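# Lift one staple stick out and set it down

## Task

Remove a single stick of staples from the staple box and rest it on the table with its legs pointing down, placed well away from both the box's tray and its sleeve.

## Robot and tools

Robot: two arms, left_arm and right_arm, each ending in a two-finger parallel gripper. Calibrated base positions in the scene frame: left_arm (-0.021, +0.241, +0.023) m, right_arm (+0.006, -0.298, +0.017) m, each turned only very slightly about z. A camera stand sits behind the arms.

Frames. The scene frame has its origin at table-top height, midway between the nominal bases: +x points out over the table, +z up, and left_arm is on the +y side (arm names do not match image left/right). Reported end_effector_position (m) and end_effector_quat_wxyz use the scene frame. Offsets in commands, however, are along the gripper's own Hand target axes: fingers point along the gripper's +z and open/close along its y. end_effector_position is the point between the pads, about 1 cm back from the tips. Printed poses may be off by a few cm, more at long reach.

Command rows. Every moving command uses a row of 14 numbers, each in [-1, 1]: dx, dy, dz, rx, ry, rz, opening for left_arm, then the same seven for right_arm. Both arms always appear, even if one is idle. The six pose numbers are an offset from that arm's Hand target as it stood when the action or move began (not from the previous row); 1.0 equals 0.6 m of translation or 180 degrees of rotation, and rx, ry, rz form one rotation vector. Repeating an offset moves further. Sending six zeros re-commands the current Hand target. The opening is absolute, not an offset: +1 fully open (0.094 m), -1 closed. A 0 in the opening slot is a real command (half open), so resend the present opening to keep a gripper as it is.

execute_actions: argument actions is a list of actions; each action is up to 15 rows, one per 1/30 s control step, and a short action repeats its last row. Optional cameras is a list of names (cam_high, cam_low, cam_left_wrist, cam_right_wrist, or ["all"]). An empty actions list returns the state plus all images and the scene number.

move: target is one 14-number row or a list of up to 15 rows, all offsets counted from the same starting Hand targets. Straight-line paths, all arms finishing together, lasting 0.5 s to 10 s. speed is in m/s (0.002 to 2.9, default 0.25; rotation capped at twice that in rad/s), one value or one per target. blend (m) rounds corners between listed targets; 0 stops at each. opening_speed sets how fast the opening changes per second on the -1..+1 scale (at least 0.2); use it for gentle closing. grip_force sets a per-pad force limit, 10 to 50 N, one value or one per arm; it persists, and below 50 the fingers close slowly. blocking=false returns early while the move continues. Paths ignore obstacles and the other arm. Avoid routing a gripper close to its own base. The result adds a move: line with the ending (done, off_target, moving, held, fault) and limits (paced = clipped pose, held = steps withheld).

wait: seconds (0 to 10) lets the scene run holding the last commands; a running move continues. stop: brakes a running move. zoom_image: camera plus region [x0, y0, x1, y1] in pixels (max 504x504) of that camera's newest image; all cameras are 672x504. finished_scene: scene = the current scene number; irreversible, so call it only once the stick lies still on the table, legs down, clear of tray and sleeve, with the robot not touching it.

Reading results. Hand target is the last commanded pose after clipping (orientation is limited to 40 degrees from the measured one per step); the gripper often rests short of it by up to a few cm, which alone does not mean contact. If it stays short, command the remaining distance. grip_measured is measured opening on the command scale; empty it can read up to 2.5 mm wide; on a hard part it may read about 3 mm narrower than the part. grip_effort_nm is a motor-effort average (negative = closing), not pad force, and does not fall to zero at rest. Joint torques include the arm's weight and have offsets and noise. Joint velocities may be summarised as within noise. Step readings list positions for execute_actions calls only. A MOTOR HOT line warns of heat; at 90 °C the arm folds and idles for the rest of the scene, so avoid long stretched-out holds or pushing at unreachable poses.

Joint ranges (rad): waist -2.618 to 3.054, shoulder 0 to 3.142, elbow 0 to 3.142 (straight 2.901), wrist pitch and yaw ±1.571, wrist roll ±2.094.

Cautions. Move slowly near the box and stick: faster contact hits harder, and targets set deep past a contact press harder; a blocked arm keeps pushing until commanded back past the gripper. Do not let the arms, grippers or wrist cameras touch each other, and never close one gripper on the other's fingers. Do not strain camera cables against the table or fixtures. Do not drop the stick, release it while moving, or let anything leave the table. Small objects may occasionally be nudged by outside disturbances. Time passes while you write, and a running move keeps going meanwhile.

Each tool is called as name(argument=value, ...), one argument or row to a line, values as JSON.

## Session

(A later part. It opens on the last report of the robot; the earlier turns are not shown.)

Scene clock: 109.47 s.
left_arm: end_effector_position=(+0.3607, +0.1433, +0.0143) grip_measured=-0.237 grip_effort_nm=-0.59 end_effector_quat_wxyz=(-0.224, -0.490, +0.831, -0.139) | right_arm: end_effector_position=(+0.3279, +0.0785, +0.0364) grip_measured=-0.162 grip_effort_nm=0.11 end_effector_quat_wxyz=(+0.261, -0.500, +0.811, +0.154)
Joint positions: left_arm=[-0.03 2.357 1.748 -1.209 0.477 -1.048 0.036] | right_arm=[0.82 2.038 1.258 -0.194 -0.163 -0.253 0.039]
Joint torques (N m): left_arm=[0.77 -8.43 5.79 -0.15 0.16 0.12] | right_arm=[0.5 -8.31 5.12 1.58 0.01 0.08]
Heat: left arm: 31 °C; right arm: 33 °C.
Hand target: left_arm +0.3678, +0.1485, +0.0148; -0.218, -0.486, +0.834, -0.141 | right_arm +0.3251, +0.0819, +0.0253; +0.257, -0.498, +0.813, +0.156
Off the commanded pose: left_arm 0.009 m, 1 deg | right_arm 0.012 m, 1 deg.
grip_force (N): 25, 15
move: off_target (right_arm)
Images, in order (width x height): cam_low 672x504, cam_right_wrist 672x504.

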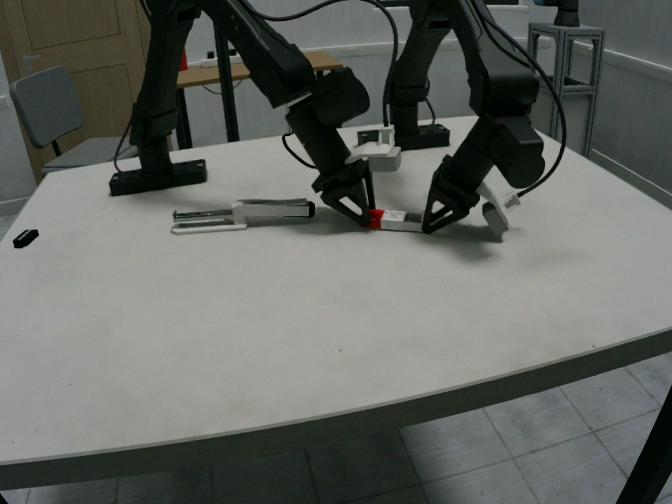

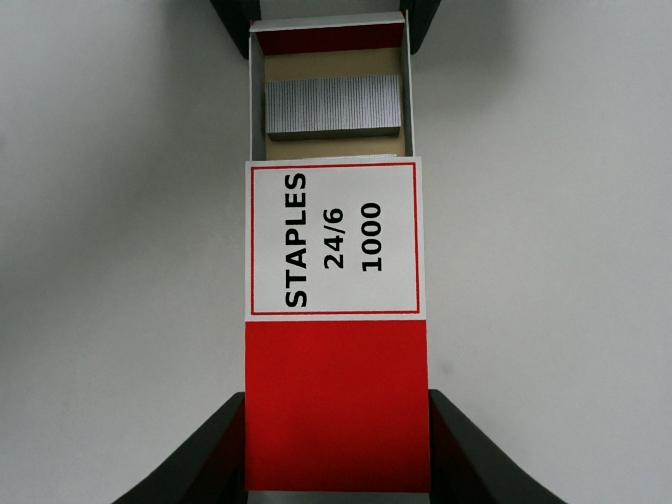

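move(
  target=[-0.029,0,-0.017,0,0,0,-0.25,0,0,0,0,0,0,-0.16],
  speed=0.04,
  cameras=["cam_right_wrist","cam_low"],
)

zoom_image(
  camera="cam_low",
  region=[310, 130, 490, 255],
)

Scene clock: 113.77 s.
left_arm: end_effector_position=(+0.3721, +0.1600, +0.0143) grip_measured=-0.237 grip_effort_nm=-0.59 end_effector_quat_wxyz=(-0.224, -0.491, +0.829, -0.144) | right_arm: end_effector_position=(+0.3294, +0.0775, +0.0366) grip_measured=-0.162 grip_effort_nm=0.11 end_effector_quat_wxyz=(+0.261, -0.496, +0.814, +0.154)
Joint positions: left_arm=[0.013 2.403 1.828 -1.259 0.476 -1.003 0.036] | right_arm=[0.817 2.038 1.258 -0.192 -0.161 -0.245 0.039]
Joint torques (N m): left_arm=[0.76 -8.76 5.91 -0.23 0.07 0.12] | right_arm=[0.5 -8.32 5.14 1.58 0 0.08]
Heat: left arm: 31 °C; right arm: 33 °C.
Hand target: left_arm +0.3776, +0.1661, +0.0149; -0.218, -0.486, +0.834, -0.141 | right_arm +0.3251, +0.0819, +0.0253; +0.257, -0.498, +0.813, +0.156
Off the commanded pose: left_arm 0.008 m, 1 deg | right_arm 0.013 m, 1 deg.
grip_force (N): 25, 15
move: off_target (right_arm)
Images, in order (width x height): cam_low 672x504, cam_right_wrist 672x504.

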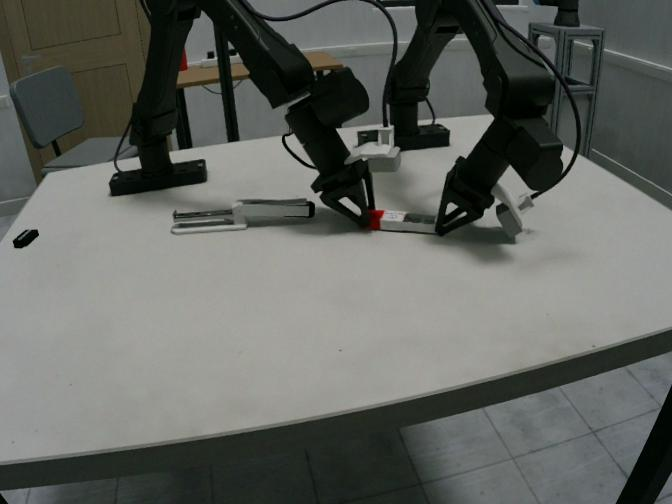

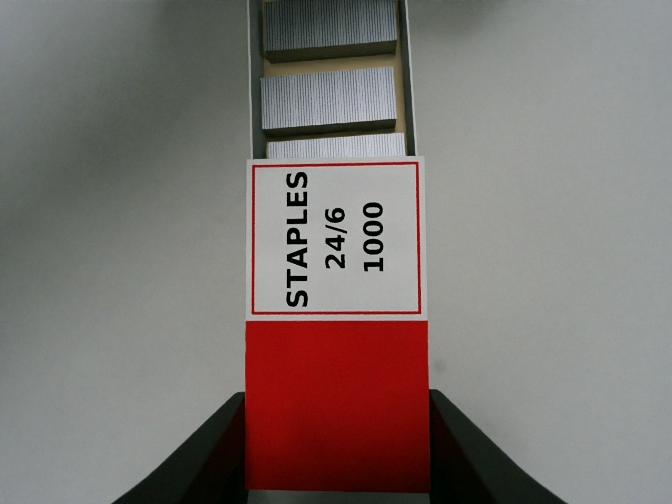

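Scaled by 2.800 from the camera's 672x504 image, which has a finer 960x720 frame.

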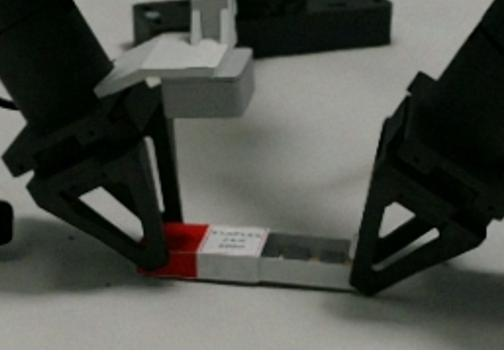

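move(
  target=[
    [-0.003,0,0.006,0,0,0,-0.25,0.0077,0,0.011,0,0,0,-0.16],
    [-0.003,0,0.006,0,0,0,0.0,0.0077,0,0.011,0,0,0,0.1],
  ],
  speed=0.03,
  opening_speed=0.4,
  cameras=["cam_low","cam_right_wrist","cam_left_wrist"],
)

zoom_image(
  camera="cam_low",
  region=[310, 130, 490, 255],
)

Scene clock: 118.20 s.
left_arm: end_effector_position=(+0.3721, +0.1600, +0.0143) grip_measured=-0.002 grip_effort_nm=0.11 end_effector_quat_wxyz=(-0.224, -0.491, +0.829, -0.144) | right_arm: end_effector_position=(+0.3301, +0.0782, +0.0313) grip_measured=+0.098 grip_effort_nm=0.12 end_effector_quat_wxyz=(+0.263, -0.499, +0.811, +0.154)
Joint positions: left_arm=[0.013 2.403 1.828 -1.259 0.476 -1.003 0.047] | right_arm=[0.817 2.05 1.25 -0.169 -0.161 -0.253 0.052]
Joint torques (N m): left_arm=[0.75 -8.29 5.42 -0.11 0.06 0.11] | right_arm=[0.47 -8.06 4.7 1.62 0 0.07]
Heat: left arm: 31 °C; right arm: 33 °C.
Hand target: left_arm +0.3775, +0.1659, +0.0109; -0.218, -0.486, +0.834, -0.141 | right_arm +0.3251, +0.0819, +0.0172; +0.257, -0.498, +0.813, +0.156
Off the commanded pose: left_arm 0.009 m, 1 deg | right_arm 0.015 m, 1 deg.
grip_force (N): 25, 15
move: off_target (right_arm); target 2's new opening was sent with right_arm's hand 0.015 m and 1 deg from that target
Images, in order (width x height): cam_low 672x504, cam_left_wrist 672x504, cam_right_wrist 672x504.

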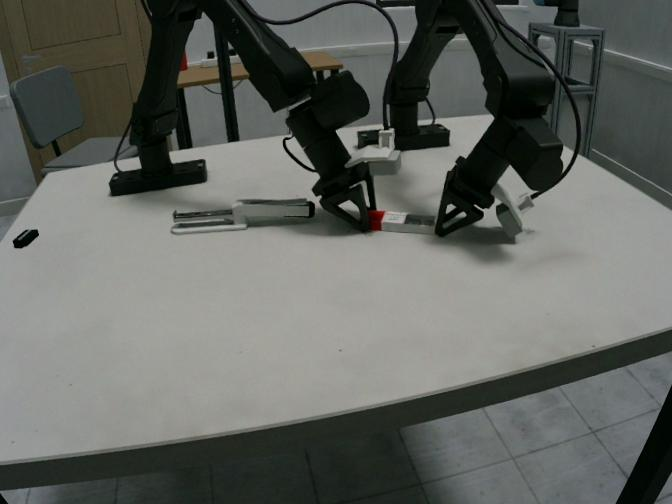

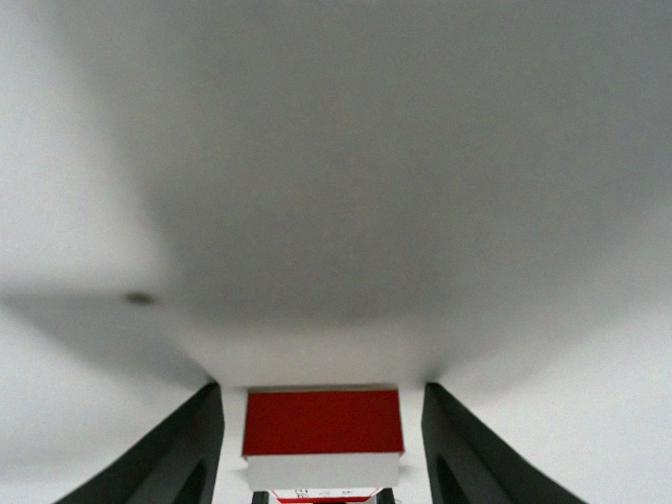

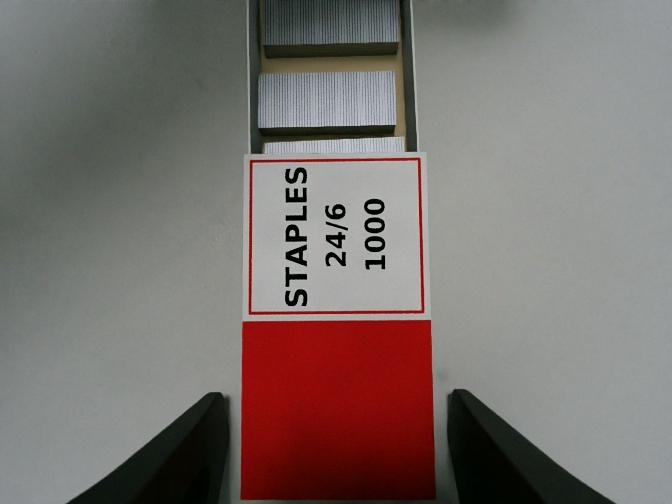

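Scaled by 2.800 from the camera's 672x504 image, which has a finer 960x720 frame.

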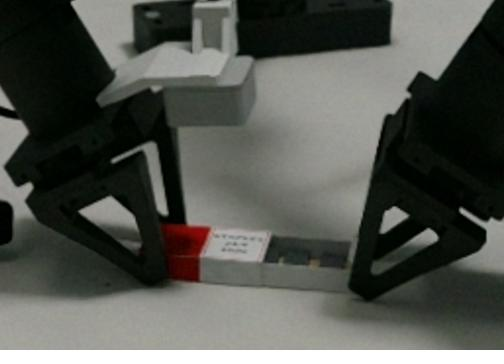

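move(
  target=[
    [0,0,-0.17,0,0,0,0.3,0,0,-0.17,0,0,0,0.3],
    [0.138,0.002,-0.14,-0.133,-0.127,0.471,0.3,0,0,-0.25,0,0,0,0.3],
  ],
  speed=0.15,
  blend=0.03,
  cameras=["cam_low","cam_high","cam_left_wrist"],
)

Scene clock: 131.97 s.
left_arm: end_effector_position=(+0.3539, +0.1451, +0.1078) grip_measured=+0.298 grip_effort_nm=0.10 end_effector_quat_wxyz=(-0.038, +0.217, +0.976, -0.002) | right_arm: end_effector_position=(+0.2925, +0.0124, +0.1282) grip_measured=+0.298 grip_effort_nm=0.12 end_effector_quat_wxyz=(+0.259, -0.493, +0.818, +0.147)
Joint positions: left_arm=[-0.239 2.104 1.817 -1.359 0.006 0.187 0.061] | right_arm=[0.766 1.651 1.156 -0.494 -0.175 -0.284 0.061]
Joint torques (N m): left_arm=[-0.73 -13.01 3.19 0.46 -0.08 0.11] | right_arm=[-0.54 -11.1 6.23 0.86 -0.34 -0.16]
Heat: left arm: 31 °C; right arm: 33 °C.
Hand target: left_arm +0.3598, +0.1420, +0.1250; -0.001, +0.229, +0.973, +0.000 | right_arm +0.2858, +0.0054, +0.1401; +0.257, -0.498, +0.813, +0.156
Off the commanded pose: left_arm 0.018 m, 4 deg | right_arm 0.015 m, 1 deg.
grip_force (N): 25, 15
move: off_target (left_arm, right_arm)
Images, in order (width x height): cam_high 672x504, cam_low 672x504, cam_left_wrist 672x504.

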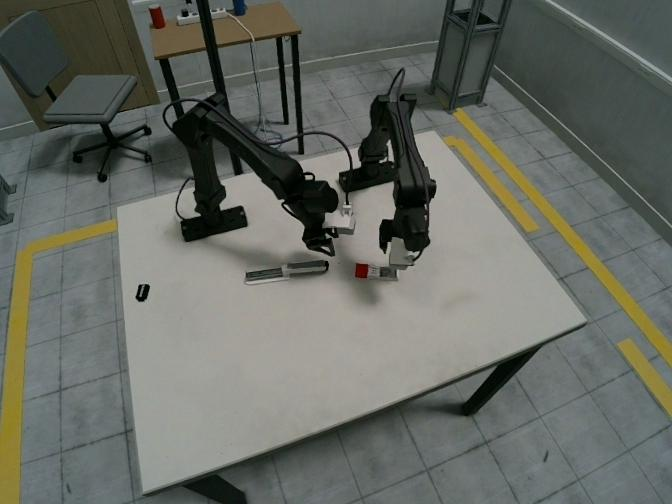

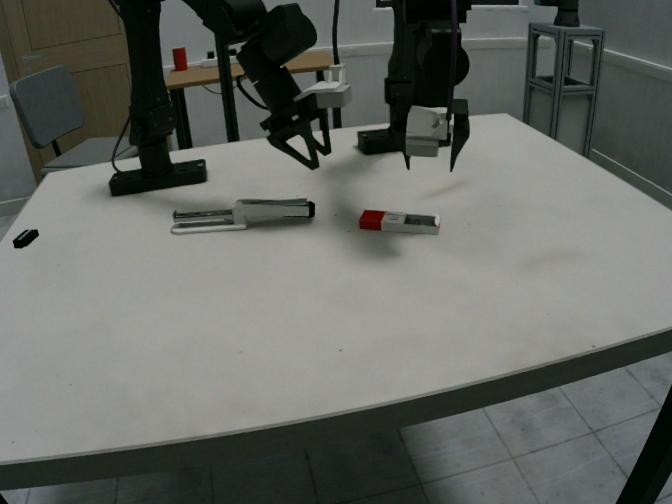

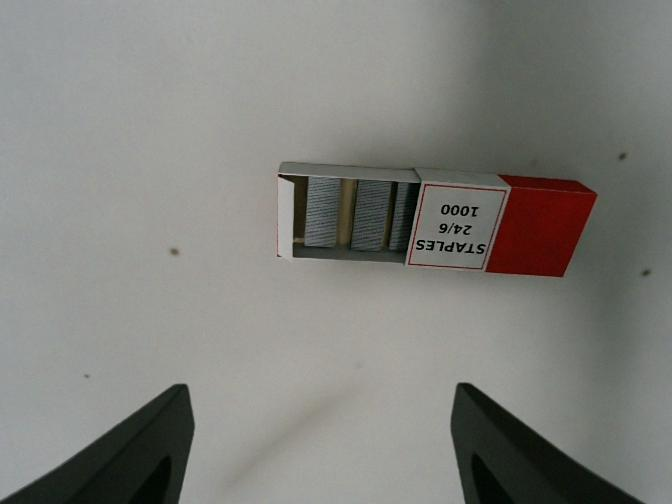

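zoom_image(
  camera="cam_left_wrist",
  region=[265, 150, 435, 280],
)

Scaled by 2.965 from the camera's 672x504 image, which has a finer 960x720 frame.

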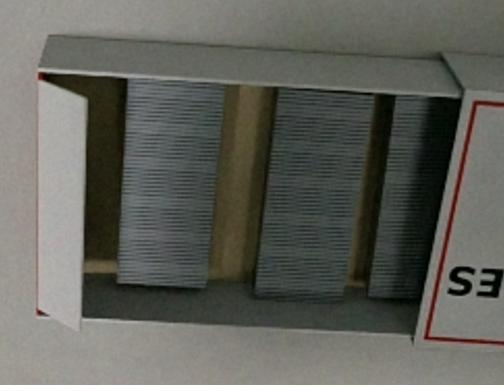

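move(
  target=[-0.007,-0.002,0.105,-0.067,-0.02,0,-0.6,0,0,-0.13,0,0,0,0.3],
  speed=0.1,
  grip_force=[25,25],
  cameras=["cam_low","cam_left_wrist"],
)

zoom_image(
  camera="cam_left_wrist",
  region=[230, 250, 480, 440],
)

zoom_image(
  camera="cam_low",
  region=[350, 130, 470, 250],
)

Scene clock: 178.63 s.
left_arm: end_effector_position=(+0.3521, +0.1405, +0.0432) grip_measured=-0.598 grip_effort_nm=-0.14 end_effector_quat_wxyz=(+0.012, +0.239, +0.967, +0.088) | right_arm: end_effector_position=(+0.2686, -0.0328, +0.1832) grip_measured=+0.298 grip_effort_nm=0.12 end_effector_quat_wxyz=(+0.246, -0.493, +0.822, +0.145)
Joint positions: left_arm=[-0.337 2.067 1.491 -0.988 -0.178 0.137 0.019] | right_arm=[0.706 1.463 1.207 -0.77 -0.206 -0.334 0.061]
Joint torques (N m): left_arm=[-0.72 -12.6 3.12 0.67 -0.21 -0.16] | right_arm=[-0.47 -8.29 9.54 0.81 -0.38 -0.17]
Heat: left arm: 34 °C; right arm: 35 °C.
Hand target: left_arm +0.3629, +0.1391, +0.0620; +0.054, +0.228, +0.968, +0.095 | right_arm +0.2653, -0.0344, +0.2040; +0.257, -0.498, +0.813, +0.156
Off the commanded pose: left_arm 0.022 m, 5 deg | right_arm 0.021 m, 2 deg.
grip_force (N): 25, 25
move: off_target (left_arm, right_arm)
Images, in order (width x height): cam_low 672x504, cam_left_wrist 672x504.

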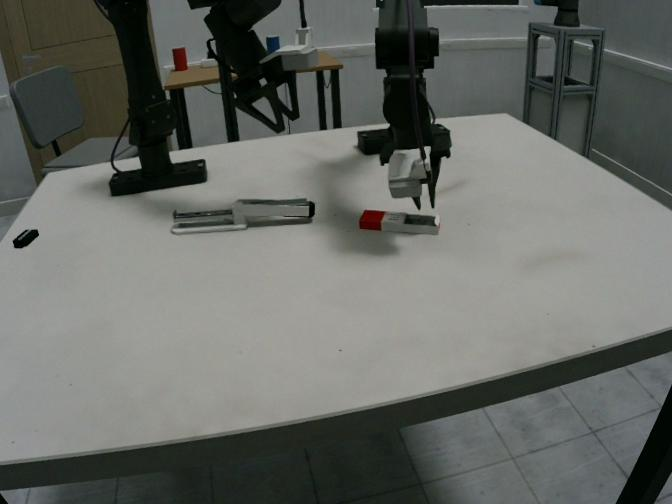

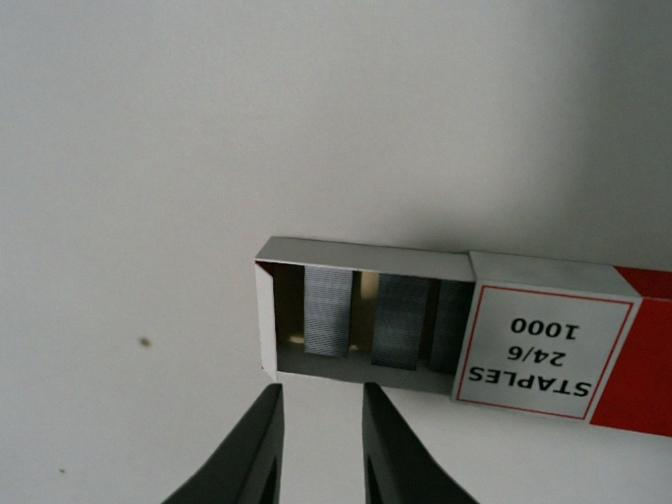

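Scaled by 2.016 from the camera's 672x504 image, which has a finer 960x720 frame.

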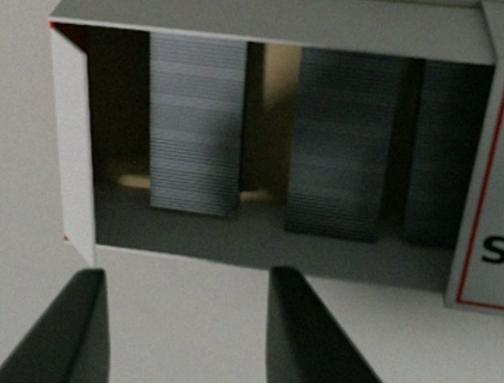

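Scaled by 4.200 from the camera's 672x504 image, which has a finer 960x720 frame.

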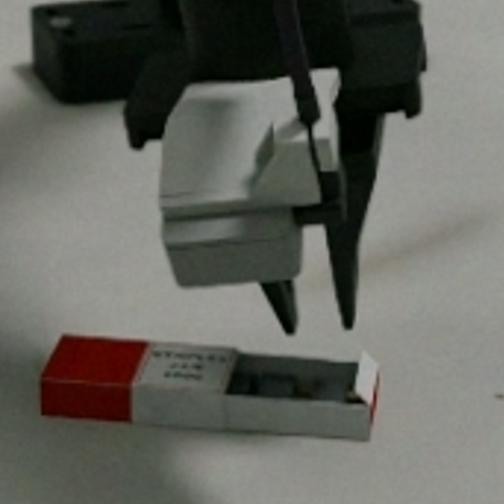

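move(
  target=[-0.005,-0.002,0.0233,0,0,0,-0.64,0,0,0,0,0,0,0.3],
  speed=0.06,
  cameras=["cam_left_wrist"],
)

zoom_image(
  camera="cam_left_wrist",
  region=[230, 270, 480, 460],
)

Scene clock: 185.33 s.
left_arm: end_effector_position=(+0.3579, +0.1384, +0.0404) grip_measured=-0.638 grip_effort_nm=-0.14 end_effector_quat_wxyz=(+0.027, +0.238, +0.967, +0.086) | right_arm: end_effector_position=(+0.2686, -0.0328, +0.1832) grip_measured=+0.298 grip_effort_nm=0.12 end_effector_quat_wxyz=(+0.246, -0.493, +0.822, +0.145)
Joint positions: left_arm=[-0.337 2.067 1.478 -0.947 -0.178 0.137 0.017] | right_arm=[0.706 1.463 1.207 -0.77 -0.206 -0.334 0.061]
Joint torques (N m): left_arm=[-0.54 -9.99 3.21 0.75 -0.22 -0.12] | right_arm=[-0.46 -8.29 9.54 0.81 -0.37 -0.16]
Heat: left arm: 33 °C; right arm: 36 °C.
Hand target: left_arm +0.3671, +0.1389, +0.0483; +0.054, +0.228, +0.968, +0.095 | right_arm +0.2653, -0.0344, +0.2040; +0.257, -0.498, +0.813, +0.156
Off the commanded pose: left_arm 0.012 m, 3 deg | right_arm 0.021 m, 2 deg.
grip_force (N): 25, 25
move: off_target (left_arm, right_arm)
Images, in order (width x height): cam_left_wrist 672x504.

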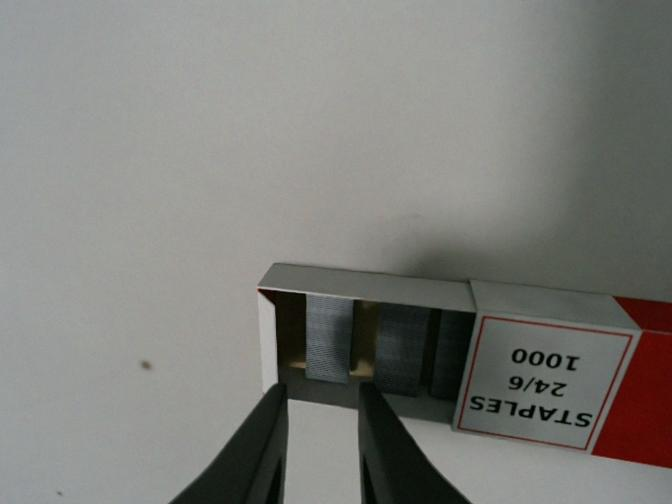

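Scaled by 2.016 from the camera's 672x504 image, which has a finer 960x720 frame.

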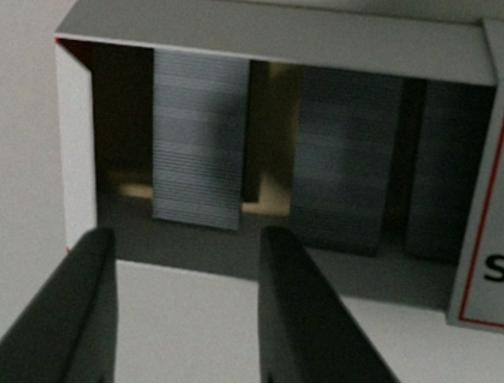

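move(
  target=[0,-0.005,0.03,0,0,0,-0.64,0,0,0,0,0,0,0.3],
  speed=0.06,
  cameras=["cam_left_wrist"],
)

zoom_image(
  camera="cam_left_wrist",
  region=[230, 270, 480, 460],
)

Scene clock: 188.70 s.
left_arm: end_effector_position=(+0.3615, +0.1371, +0.0328) grip_measured=-0.638 grip_effort_nm=-0.14 end_effector_quat_wxyz=(+0.041, +0.236, +0.967, +0.085) | right_arm: end_effector_position=(+0.2686, -0.0328, +0.1832) grip_measured=+0.298 grip_effort_nm=0.12 end_effector_quat_wxyz=(+0.246, -0.493, +0.822, +0.145)
Joint positions: left_arm=[-0.337 2.067 1.445 -0.885 -0.178 0.137 0.017] | right_arm=[0.706 1.463 1.207 -0.77 -0.206 -0.334 0.061]
Joint torques (N m): left_arm=[-0.21 -7.64 3.17 0.82 -0.23 -0.11] | right_arm=[-0.47 -8.28 9.52 0.81 -0.38 -0.16]
Heat: left arm: 32 °C; right arm: 37 °C.
Hand target: left_arm +0.3685, +0.1391, +0.0301; +0.054, +0.228, +0.968, +0.095 | right_arm +0.2653, -0.0344, +0.2040; +0.257, -0.498, +0.813, +0.156
Off the commanded pose: left_arm 0.008 m, 2 deg | right_arm 0.021 m, 2 deg.
grip_force (N): 25, 25
move: off_target (right_arm)
Images, in order (width x height): cam_left_wrist 672x504.

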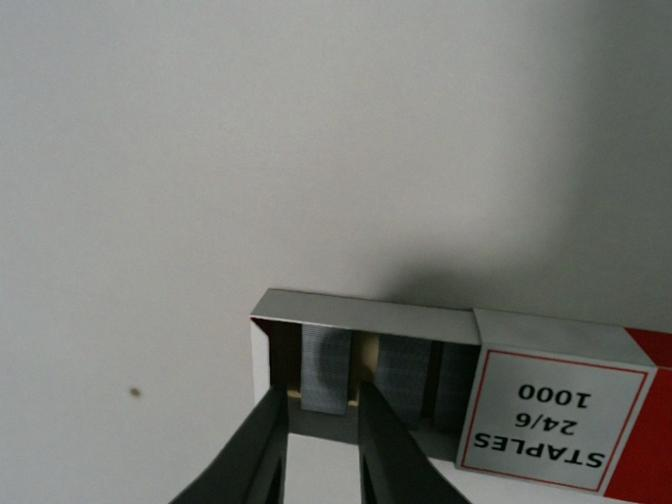

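Scaled by 2.016 from the camera's 672x504 image, which has a finer 960x720 frame.

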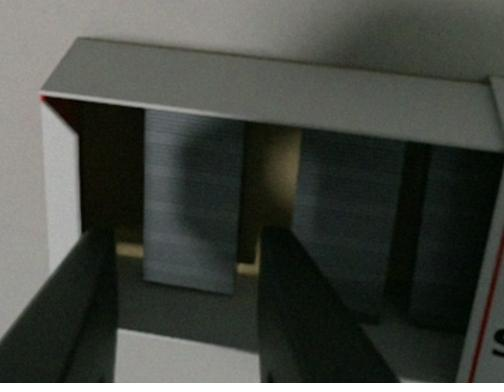

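move(
  target=[0,-0.006,0.004,0,0.012,0,-0.68,0,0,0,0,0,0,0.3],
  speed=0.05,
  cameras=["cam_left_wrist"],
)

zoom_image(
  camera="cam_left_wrist",
  region=[230, 270, 480, 460],
)

Scene clock: 197.07 s.
left_arm: end_effector_position=(+0.3579, +0.1393, +0.0197) grip_measured=-0.678 grip_effort_nm=-0.14 end_effector_quat_wxyz=(+0.024, +0.233, +0.968, +0.089) | right_arm: end_effector_position=(+0.2686, -0.0328, +0.1832) grip_measured=+0.298 grip_effort_nm=0.13 end_effector_quat_wxyz=(+0.246, -0.493, +0.822, +0.145)
Joint positions: left_arm=[-0.337 2.103 1.445 -0.885 -0.182 0.126 0.015] | right_arm=[0.706 1.463 1.207 -0.77 -0.206 -0.334 0.061]
Joint torques (N m): left_arm=[-0.81 -7.62 6.52 0.29 -0.26 -0.13] | right_arm=[-0.5 -8.29 9.54 0.81 -0.38 -0.16]
Heat: left arm: 30 °C; right arm: 38 °C.
Hand target: left_arm +0.3673, +0.1363, +0.0270; +0.035, +0.226, +0.968, +0.099 | right_arm +0.2653, -0.0344, +0.2040; +0.257, -0.498, +0.813, +0.156
Off the commanded pose: left_arm 0.012 m, 2 deg | right_arm 0.021 m, 2 deg.
grip_force (N): 25, 25
move: off_target (left_arm, right_arm)
Images, in order (width x height): cam_left_wrist 672x504.

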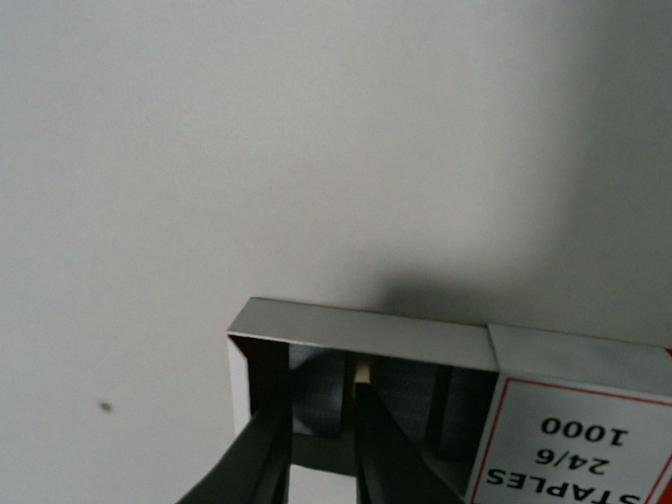

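Scaled by 2.016 from the camera's 672x504 image, which has a finer 960x720 frame.

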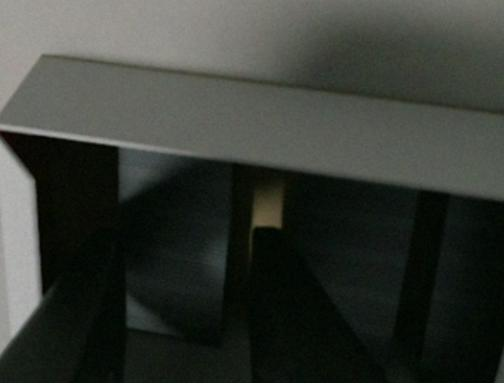

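move(
  target=[
    [0,0.005,-0.006,0,0,0,-0.62,0,0,0,0,0,0,0.3],
    [0,0.005,0.005,0,0,0,-0.62,0,0,0,0,0,0,0.3],
  ],
  speed=0.03,
  cameras=["cam_left_wrist"],
)

zoom_image(
  camera="cam_left_wrist",
  region=[230, 270, 480, 460],
)

Scene clock: 204.47 s.
left_arm: end_effector_position=(+0.3589, +0.1392, +0.0219) grip_measured=-0.622 grip_effort_nm=0.10 end_effector_quat_wxyz=(+0.024, +0.233, +0.968, +0.090) | right_arm: end_effector_position=(+0.2686, -0.0328, +0.1832) grip_measured=+0.298 grip_effort_nm=0.13 end_effector_quat_wxyz=(+0.246, -0.493, +0.822, +0.145)
Joint positions: left_arm=[-0.337 2.103 1.454 -0.894 -0.184 0.126 0.018] | right_arm=[0.706 1.463 1.207 -0.77 -0.206 -0.334 0.061]
Joint torques (N m): left_arm=[0.13 -7.35 5.56 0.43 -0.23 -0.07] | right_arm=[-0.49 -8.27 9.52 0.82 -0.38 -0.16]
Heat: left arm: 31 °C; right arm: 38 °C.
Hand target: left_arm +0.3689, +0.1395, +0.0247; +0.035, +0.226, +0.968, +0.099 | right_arm +0.2653, -0.0344, +0.2040; +0.257, -0.498, +0.813, +0.156
Off the commanded pose: left_arm 0.010 m, 2 deg | right_arm 0.021 m, 2 deg.
grip_force (N): 25, 25
move: off_target (right_arm)
Images, in order (width x height): cam_left_wrist 672x504.

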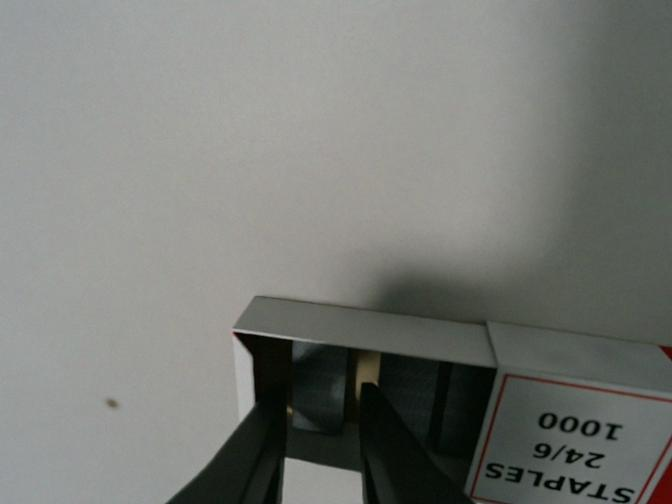

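Scaled by 2.016 from the camera's 672x504 image, which has a finer 960x720 frame.

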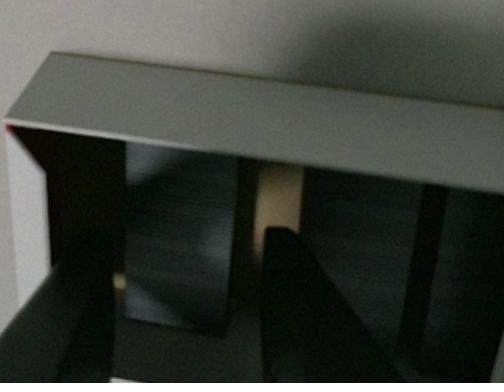

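move(
  target=[0,0.002,0.013,0,0,0,-0.62,0,0,0,0,0,0,0.3],
  speed=0.03,
  cameras=["cam_left_wrist"],
)

zoom_image(
  camera="cam_left_wrist",
  region=[230, 270, 480, 460],
)

Scene clock: 207.37 s.
left_arm: end_effector_position=(+0.3571, +0.1398, +0.0162) grip_measured=-0.622 grip_effort_nm=0.10 end_effector_quat_wxyz=(+0.016, +0.233, +0.968, +0.091) | right_arm: end_effector_position=(+0.2686, -0.0328, +0.1832) grip_measured=+0.298 grip_effort_nm=0.12 end_effector_quat_wxyz=(+0.246, -0.493, +0.822, +0.145)
Joint positions: left_arm=[-0.337 2.118 1.454 -0.894 -0.184 0.126 0.018] | right_arm=[0.706 1.463 1.207 -0.77 -0.206 -0.334 0.061]
Joint torques (N m): left_arm=[0.76 -7.76 4.67 0.67 -0.2 -0.02] | right_arm=[-0.47 -8.27 9.54 0.81 -0.38 -0.16]
Heat: left arm: 32 °C; right arm: 38 °C.
Hand target: left_arm +0.3703, +0.1419, +0.0173; +0.035, +0.226, +0.968, +0.099 | right_arm +0.2653, -0.0344, +0.2040; +0.257, -0.498, +0.813, +0.156
Off the commanded pose: left_arm 0.013 m, 3 deg | right_arm 0.021 m, 2 deg.
grip_force (N): 25, 25
move: off_target (left_arm, right_arm)
Images, in order (width x height): cam_left_wrist 672x504.

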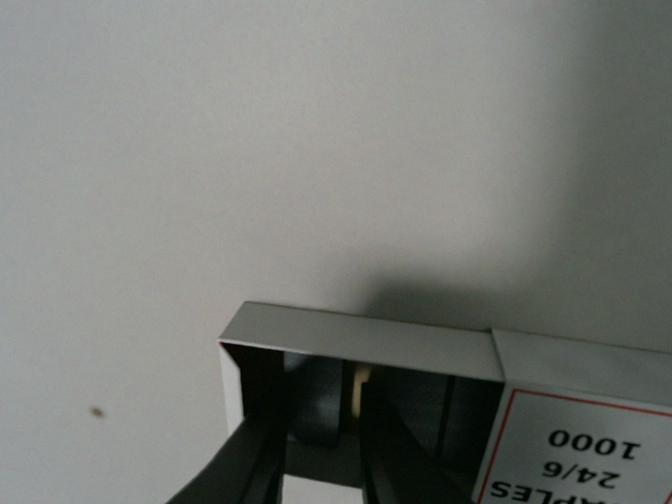

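Scaled by 2.016 from the camera's 672x504 image, which has a finer 960x720 frame.

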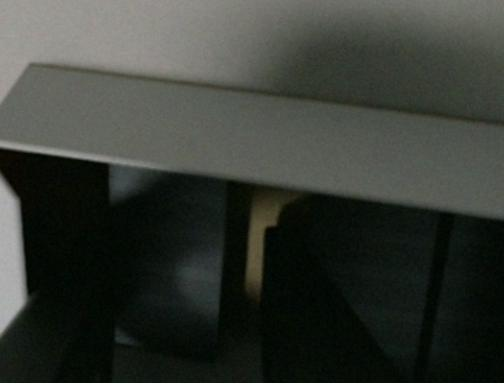

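move(
  target=[
    [0,0.004,-0.01,0,0,0,-0.56,0,0,0,0,0,0,0.3],
    [0,0.004,0.003,0,0,0,-0.56,0,0,0,0,0,0,0.3],
  ],
  speed=0.03,
  cameras=["cam_left_wrist"],
)

zoom_image(
  camera="cam_left_wrist",
  region=[230, 270, 480, 460],
)

Scene clock: 213.30 s.
left_arm: end_effector_position=(+0.3574, +0.1397, +0.0162) grip_measured=-0.562 grip_effort_nm=0.10 end_effector_quat_wxyz=(+0.017, +0.233, +0.968, +0.090) | right_arm: end_effector_position=(+0.2686, -0.0328, +0.1832) grip_measured=+0.298 grip_effort_nm=0.12 end_effector_quat_wxyz=(+0.246, -0.493, +0.822, +0.145)
Joint positions: left_arm=[-0.337 2.118 1.454 -0.893 -0.184 0.126 0.021] | right_arm=[0.706 1.463 1.207 -0.77 -0.206 -0.334 0.061]
Joint torques (N m): left_arm=[0.79 -7.58 4.51 0.72 -0.2 0.07] | right_arm=[-0.46 -8.29 9.54 0.81 -0.37 -0.17]
Heat: left arm: 32 °C; right arm: 39 °C.
Hand target: left_arm +0.3715, +0.1443, +0.0161; +0.035, +0.226, +0.968, +0.099 | right_arm +0.2653, -0.0344, +0.2040; +0.257, -0.498, +0.813, +0.156
Off the commanded pose: left_arm 0.015 m, 2 deg | right_arm 0.021 m, 2 deg.
grip_force (N): 25, 25
move: off_target (left_arm, right_arm)
Images, in order (width x height): cam_left_wrist 672x504.

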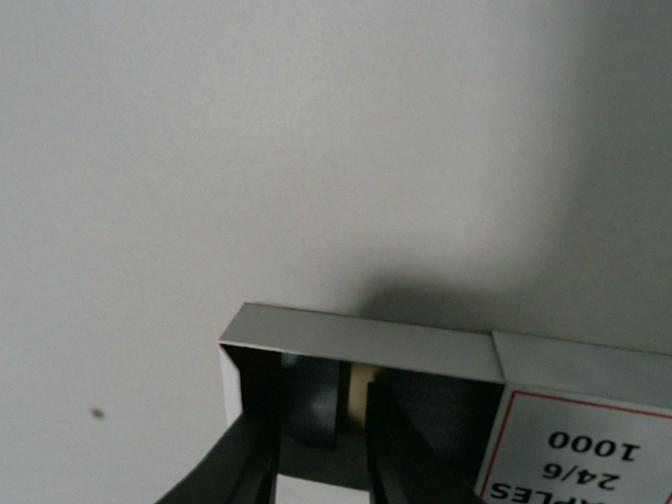

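Scaled by 2.016 from the camera's 672x504 image, which has a finer 960x720 frame.

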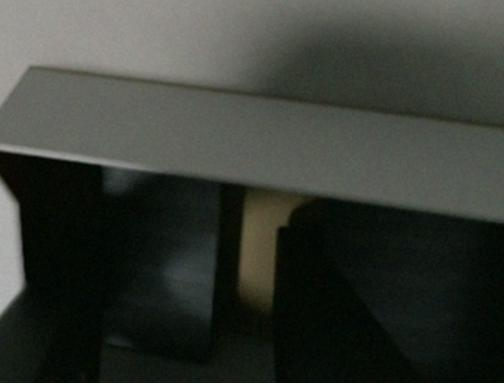

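move(
  target=[0,0,0.01,0,0,0,-0.56,0,0,0,0,0,0,0.3],
  speed=0.03,
  cameras=["cam_left_wrist"],
)

zoom_image(
  camera="cam_left_wrist",
  region=[230, 270, 480, 460],
)

Scene clock: 217.50 s.
left_arm: end_effector_position=(+0.3589, +0.1392, +0.0140) grip_measured=-0.562 grip_effort_nm=0.10 end_effector_quat_wxyz=(+0.019, +0.233, +0.968, +0.090) | right_arm: end_effector_position=(+0.2686, -0.0328, +0.1832) grip_measured=+0.298 grip_effort_nm=0.13 end_effector_quat_wxyz=(+0.246, -0.493, +0.822, +0.145)
Joint positions: left_arm=[-0.337 2.124 1.454 -0.884 -0.184 0.126 0.021] | right_arm=[0.706 1.463 1.207 -0.77 -0.206 -0.334 0.061]
Joint torques (N m): left_arm=[1.14 -7.21 3.84 0.81 -0.22 0.09] | right_arm=[-0.47 -8.29 9.54 0.81 -0.38 -0.16]
Heat: left arm: 32 °C; right arm: 39 °C.
Hand target: left_arm +0.3722, +0.1454, +0.0102; +0.035, +0.226, +0.968, +0.099 | right_arm +0.2653, -0.0344, +0.2040; +0.257, -0.498, +0.813, +0.156
Off the commanded pose: left_arm 0.015 m, 2 deg | right_arm 0.021 m, 2 deg.
grip_force (N): 25, 25
move: off_target (left_arm, right_arm)
Images, in order (width x height): cam_left_wrist 672x504.

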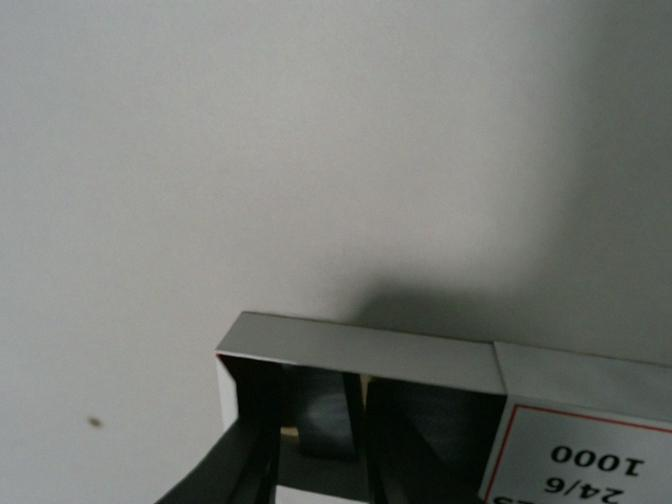

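Scaled by 2.016 from the camera's 672x504 image, which has a finer 960x720 frame.

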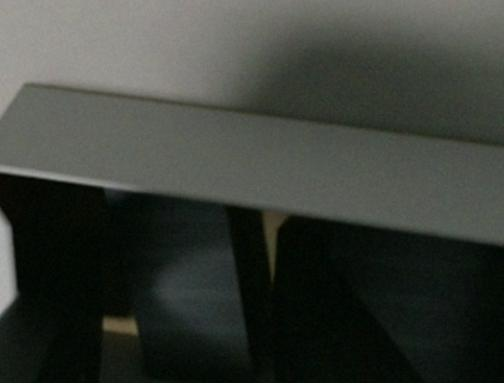

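move(
  target=[0,0,0,0,0,0,-0.77,0,0,0,0,0,0,0.3],
  opening_speed=0.2,
  grip_force=[15,25],
  cameras=["cam_left_wrist"],
)

zoom_image(
  camera="cam_left_wrist",
  region=[230, 270, 480, 460],
)

Scene clock: 222.00 s.
left_arm: end_effector_position=(+0.3601, +0.1387, +0.0135) grip_measured=-0.711 grip_effort_nm=-0.40 end_effector_quat_wxyz=(+0.021, +0.233, +0.968, +0.090) | right_arm: end_effector_position=(+0.2686, -0.0328, +0.1832) grip_measured=+0.298 grip_effort_nm=0.12 end_effector_quat_wxyz=(+0.246, -0.493, +0.822, +0.145)
Joint positions: left_arm=[-0.337 2.126 1.454 -0.877 -0.184 0.126 0.014] | right_arm=[0.706 1.463 1.207 -0.77 -0.206 -0.334 0.061]
Joint torques (N m): left_arm=[1.1 -7.27 3.89 0.76 -0.22 0.07] | right_arm=[-0.49 -8.28 9.55 0.81 -0.38 -0.16]
Heat: left arm: 32 °C; right arm: 39 °C.
Hand target: left_arm +0.3722, +0.1454, +0.0102; +0.035, +0.226, +0.968, +0.099 | right_arm +0.2653, -0.0344, +0.2040; +0.257, -0.498, +0.813, +0.156
Off the commanded pose: left_arm 0.014 m, 2 deg | right_arm 0.021 m, 2 deg.
grip_force (N): 15, 25
move: off_target (left_arm, right_arm)
Images, in order (width x height): cam_left_wrist 672x504.

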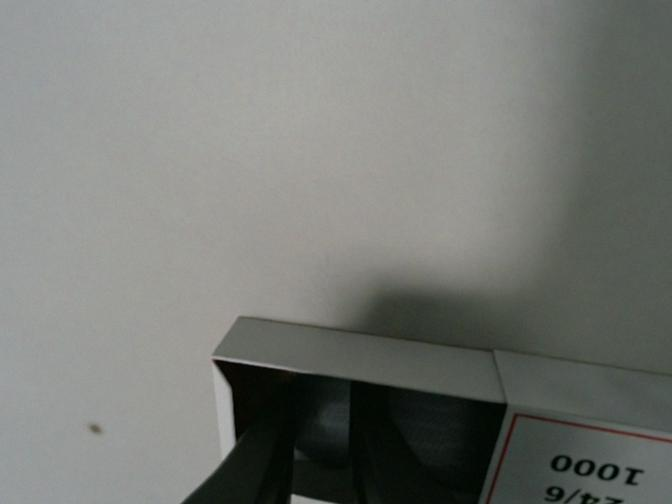

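Scaled by 2.016 from the camera's 672x504 image, which has a finer 960x720 frame.

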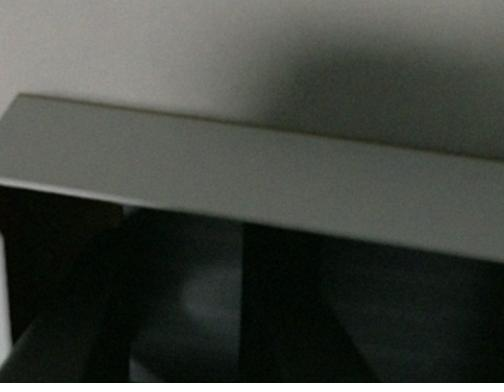

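move(
  target=[0,0.025,-0.13,0,0,0,-0.77,0,0,0,0,0,0,0.3],
  speed=0.07,
  cameras=["cam_left_wrist","cam_low"],
)

zoom_image(
  camera="cam_low",
  region=[350, 130, 470, 250],
)

Scene clock: 227.27 s.
left_arm: end_effector_position=(+0.3573, +0.1398, +0.0616) grip_measured=-0.711 grip_effort_nm=-0.40 end_effector_quat_wxyz=(+0.002, +0.235, +0.968, +0.092) | right_arm: end_effector_position=(+0.2686, -0.0328, +0.1832) grip_measured=+0.298 grip_effort_nm=0.13 end_effector_quat_wxyz=(+0.246, -0.493, +0.822, +0.145)
Joint positions: left_arm=[-0.337 2.087 1.596 -1.097 -0.184 0.126 0.014] | right_arm=[0.706 1.463 1.207 -0.77 -0.206 -0.334 0.061]
Joint torques (N m): left_arm=[0.72 -12.21 6.54 0.11 -0.22 0.05] | right_arm=[-0.47 -8.29 9.54 0.81 -0.37 -0.16]
Heat: left arm: 32 °C; right arm: 39 °C.
Hand target: left_arm +0.3698, +0.1448, +0.0896; +0.035, +0.226, +0.968, +0.099 | right_arm +0.2653, -0.0344, +0.2040; +0.257, -0.498, +0.813, +0.156
Off the commanded pose: left_arm 0.031 m, 4 deg | right_arm 0.021 m, 2 deg.
grip_force (N): 15, 25
move: off_target (left_arm, right_arm)
Images, in order (width x height): cam_low 672x504, cam_left_wrist 672x504.

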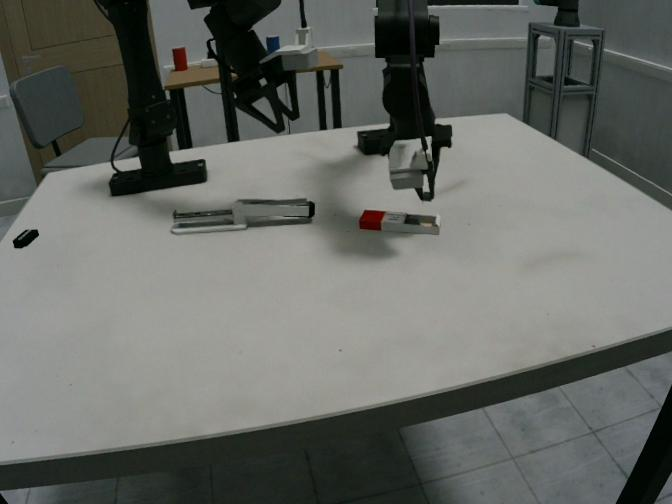

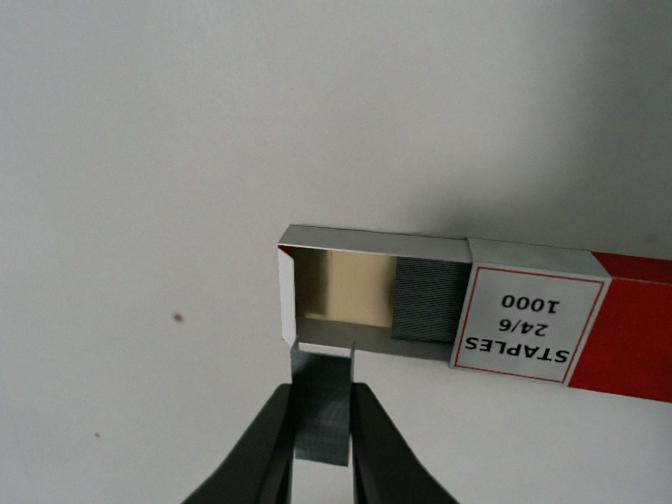

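Scaled by 4.200 from the camera's 672x504 image, which has a finer 960x720 frame.

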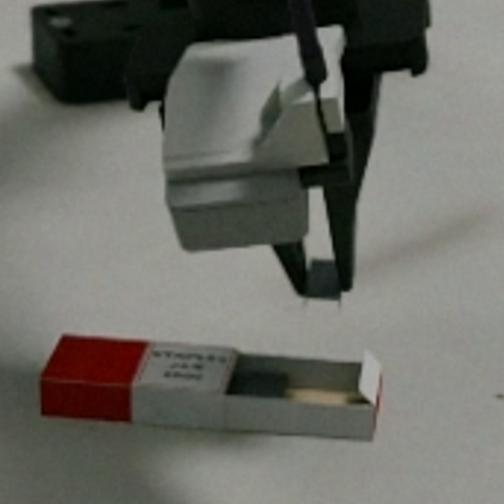

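zoom_image(
  camera="cam_low",
  region=[405, 170, 455, 215],
)

zoom_image(
  camera="cam_left_wrist",
  region=[250, 320, 400, 480],
)

Scaled by 10.080 from the camera's 672x504 image, which has a finer 960x720 frame.

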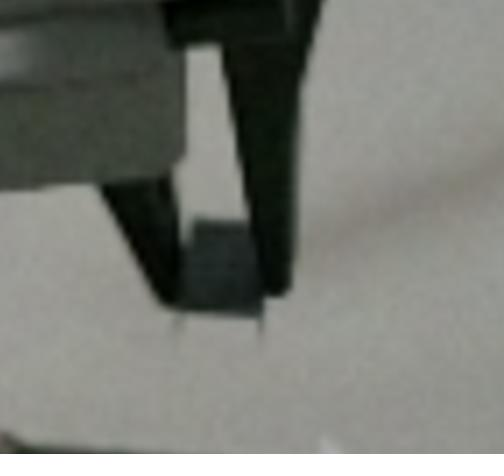

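Scaled by 3.150 from the camera's 672x504 image, which has a finer 960x720 frame.

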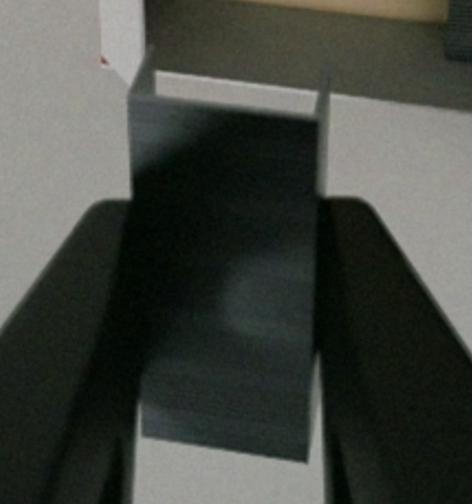

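move(
  target=[-0.058,0.248,0.053,0,0,0,-0.77,0,0,0,0,0,0,0.3],
  speed=0.15,
  cameras=["cam_low","cam_high","cam_left_wrist"],
)

zoom_image(
  camera="cam_low",
  region=[480, 160, 580, 260],
)

Scene clock: 236.20 s.
left_arm: end_effector_position=(+0.4641, +0.2698, +0.0846) grip_measured=-0.711 grip_effort_nm=-0.41 end_effector_quat_wxyz=(+0.031, +0.220, +0.970, +0.101) | right_arm: end_effector_position=(+0.2686, -0.0328, +0.1832) grip_measured=+0.298 grip_effort_nm=0.13 end_effector_quat_wxyz=(+0.246, -0.493, +0.822, +0.145)
Joint positions: left_arm=[0 2.359 2.129 -1.236 -0.184 0.445 0.014] | right_arm=[0.706 1.463 1.207 -0.77 -0.206 -0.334 0.061]
Joint torques (N m): left_arm=[-0.24 -9.59 7.08 0.33 0.02 0.09] | right_arm=[-0.47 -8.28 9.55 0.81 -0.38 -0.16]
Heat: left arm: 32 °C; right arm: 40 °C.
Hand target: left_arm +0.4687, +0.2656, +0.0902; +0.035, +0.226, +0.968, +0.099 | right_arm +0.2653, -0.0344, +0.2040; +0.257, -0.498, +0.813, +0.156
Off the commanded pose: left_arm 0.008 m, 1 deg | right_arm 0.021 m, 2 deg.
grip_force (N): 15, 25
move: off_target (right_arm)
Images, in order (width x height): cam_high 672x504, cam_low 672x504, cam_left_wrist 672x504.

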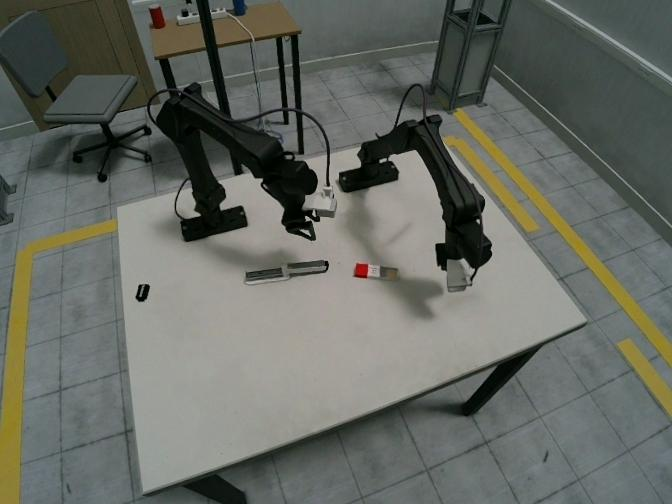

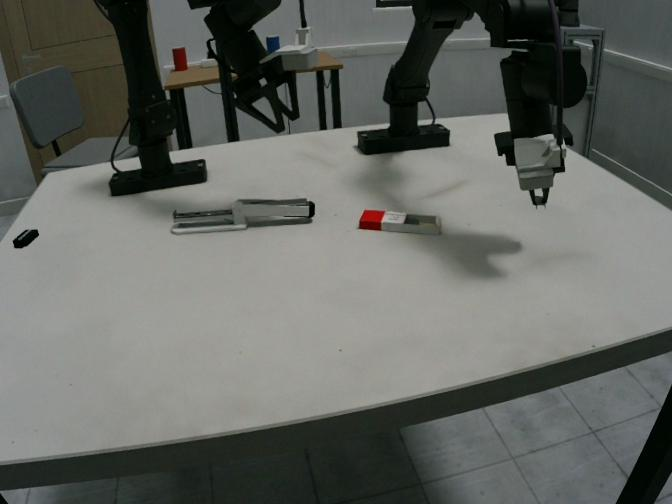

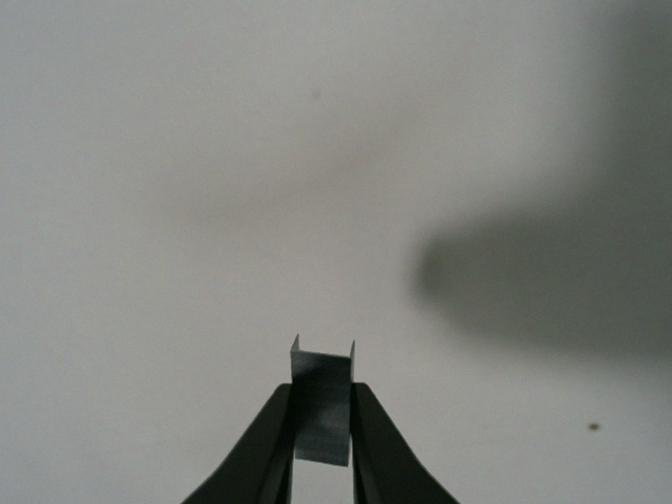

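Scaled by 5.040 from the camera's 672x504 image, which has a finer 960x720 frame.

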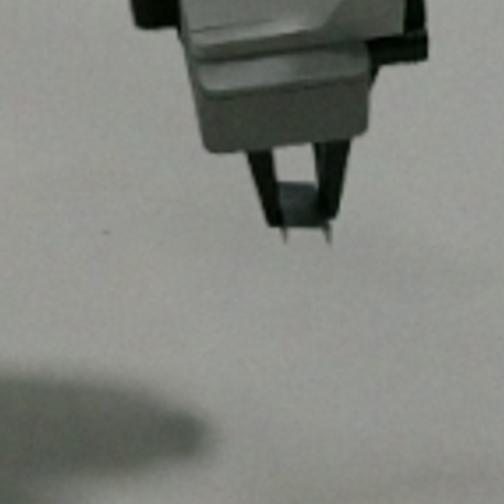

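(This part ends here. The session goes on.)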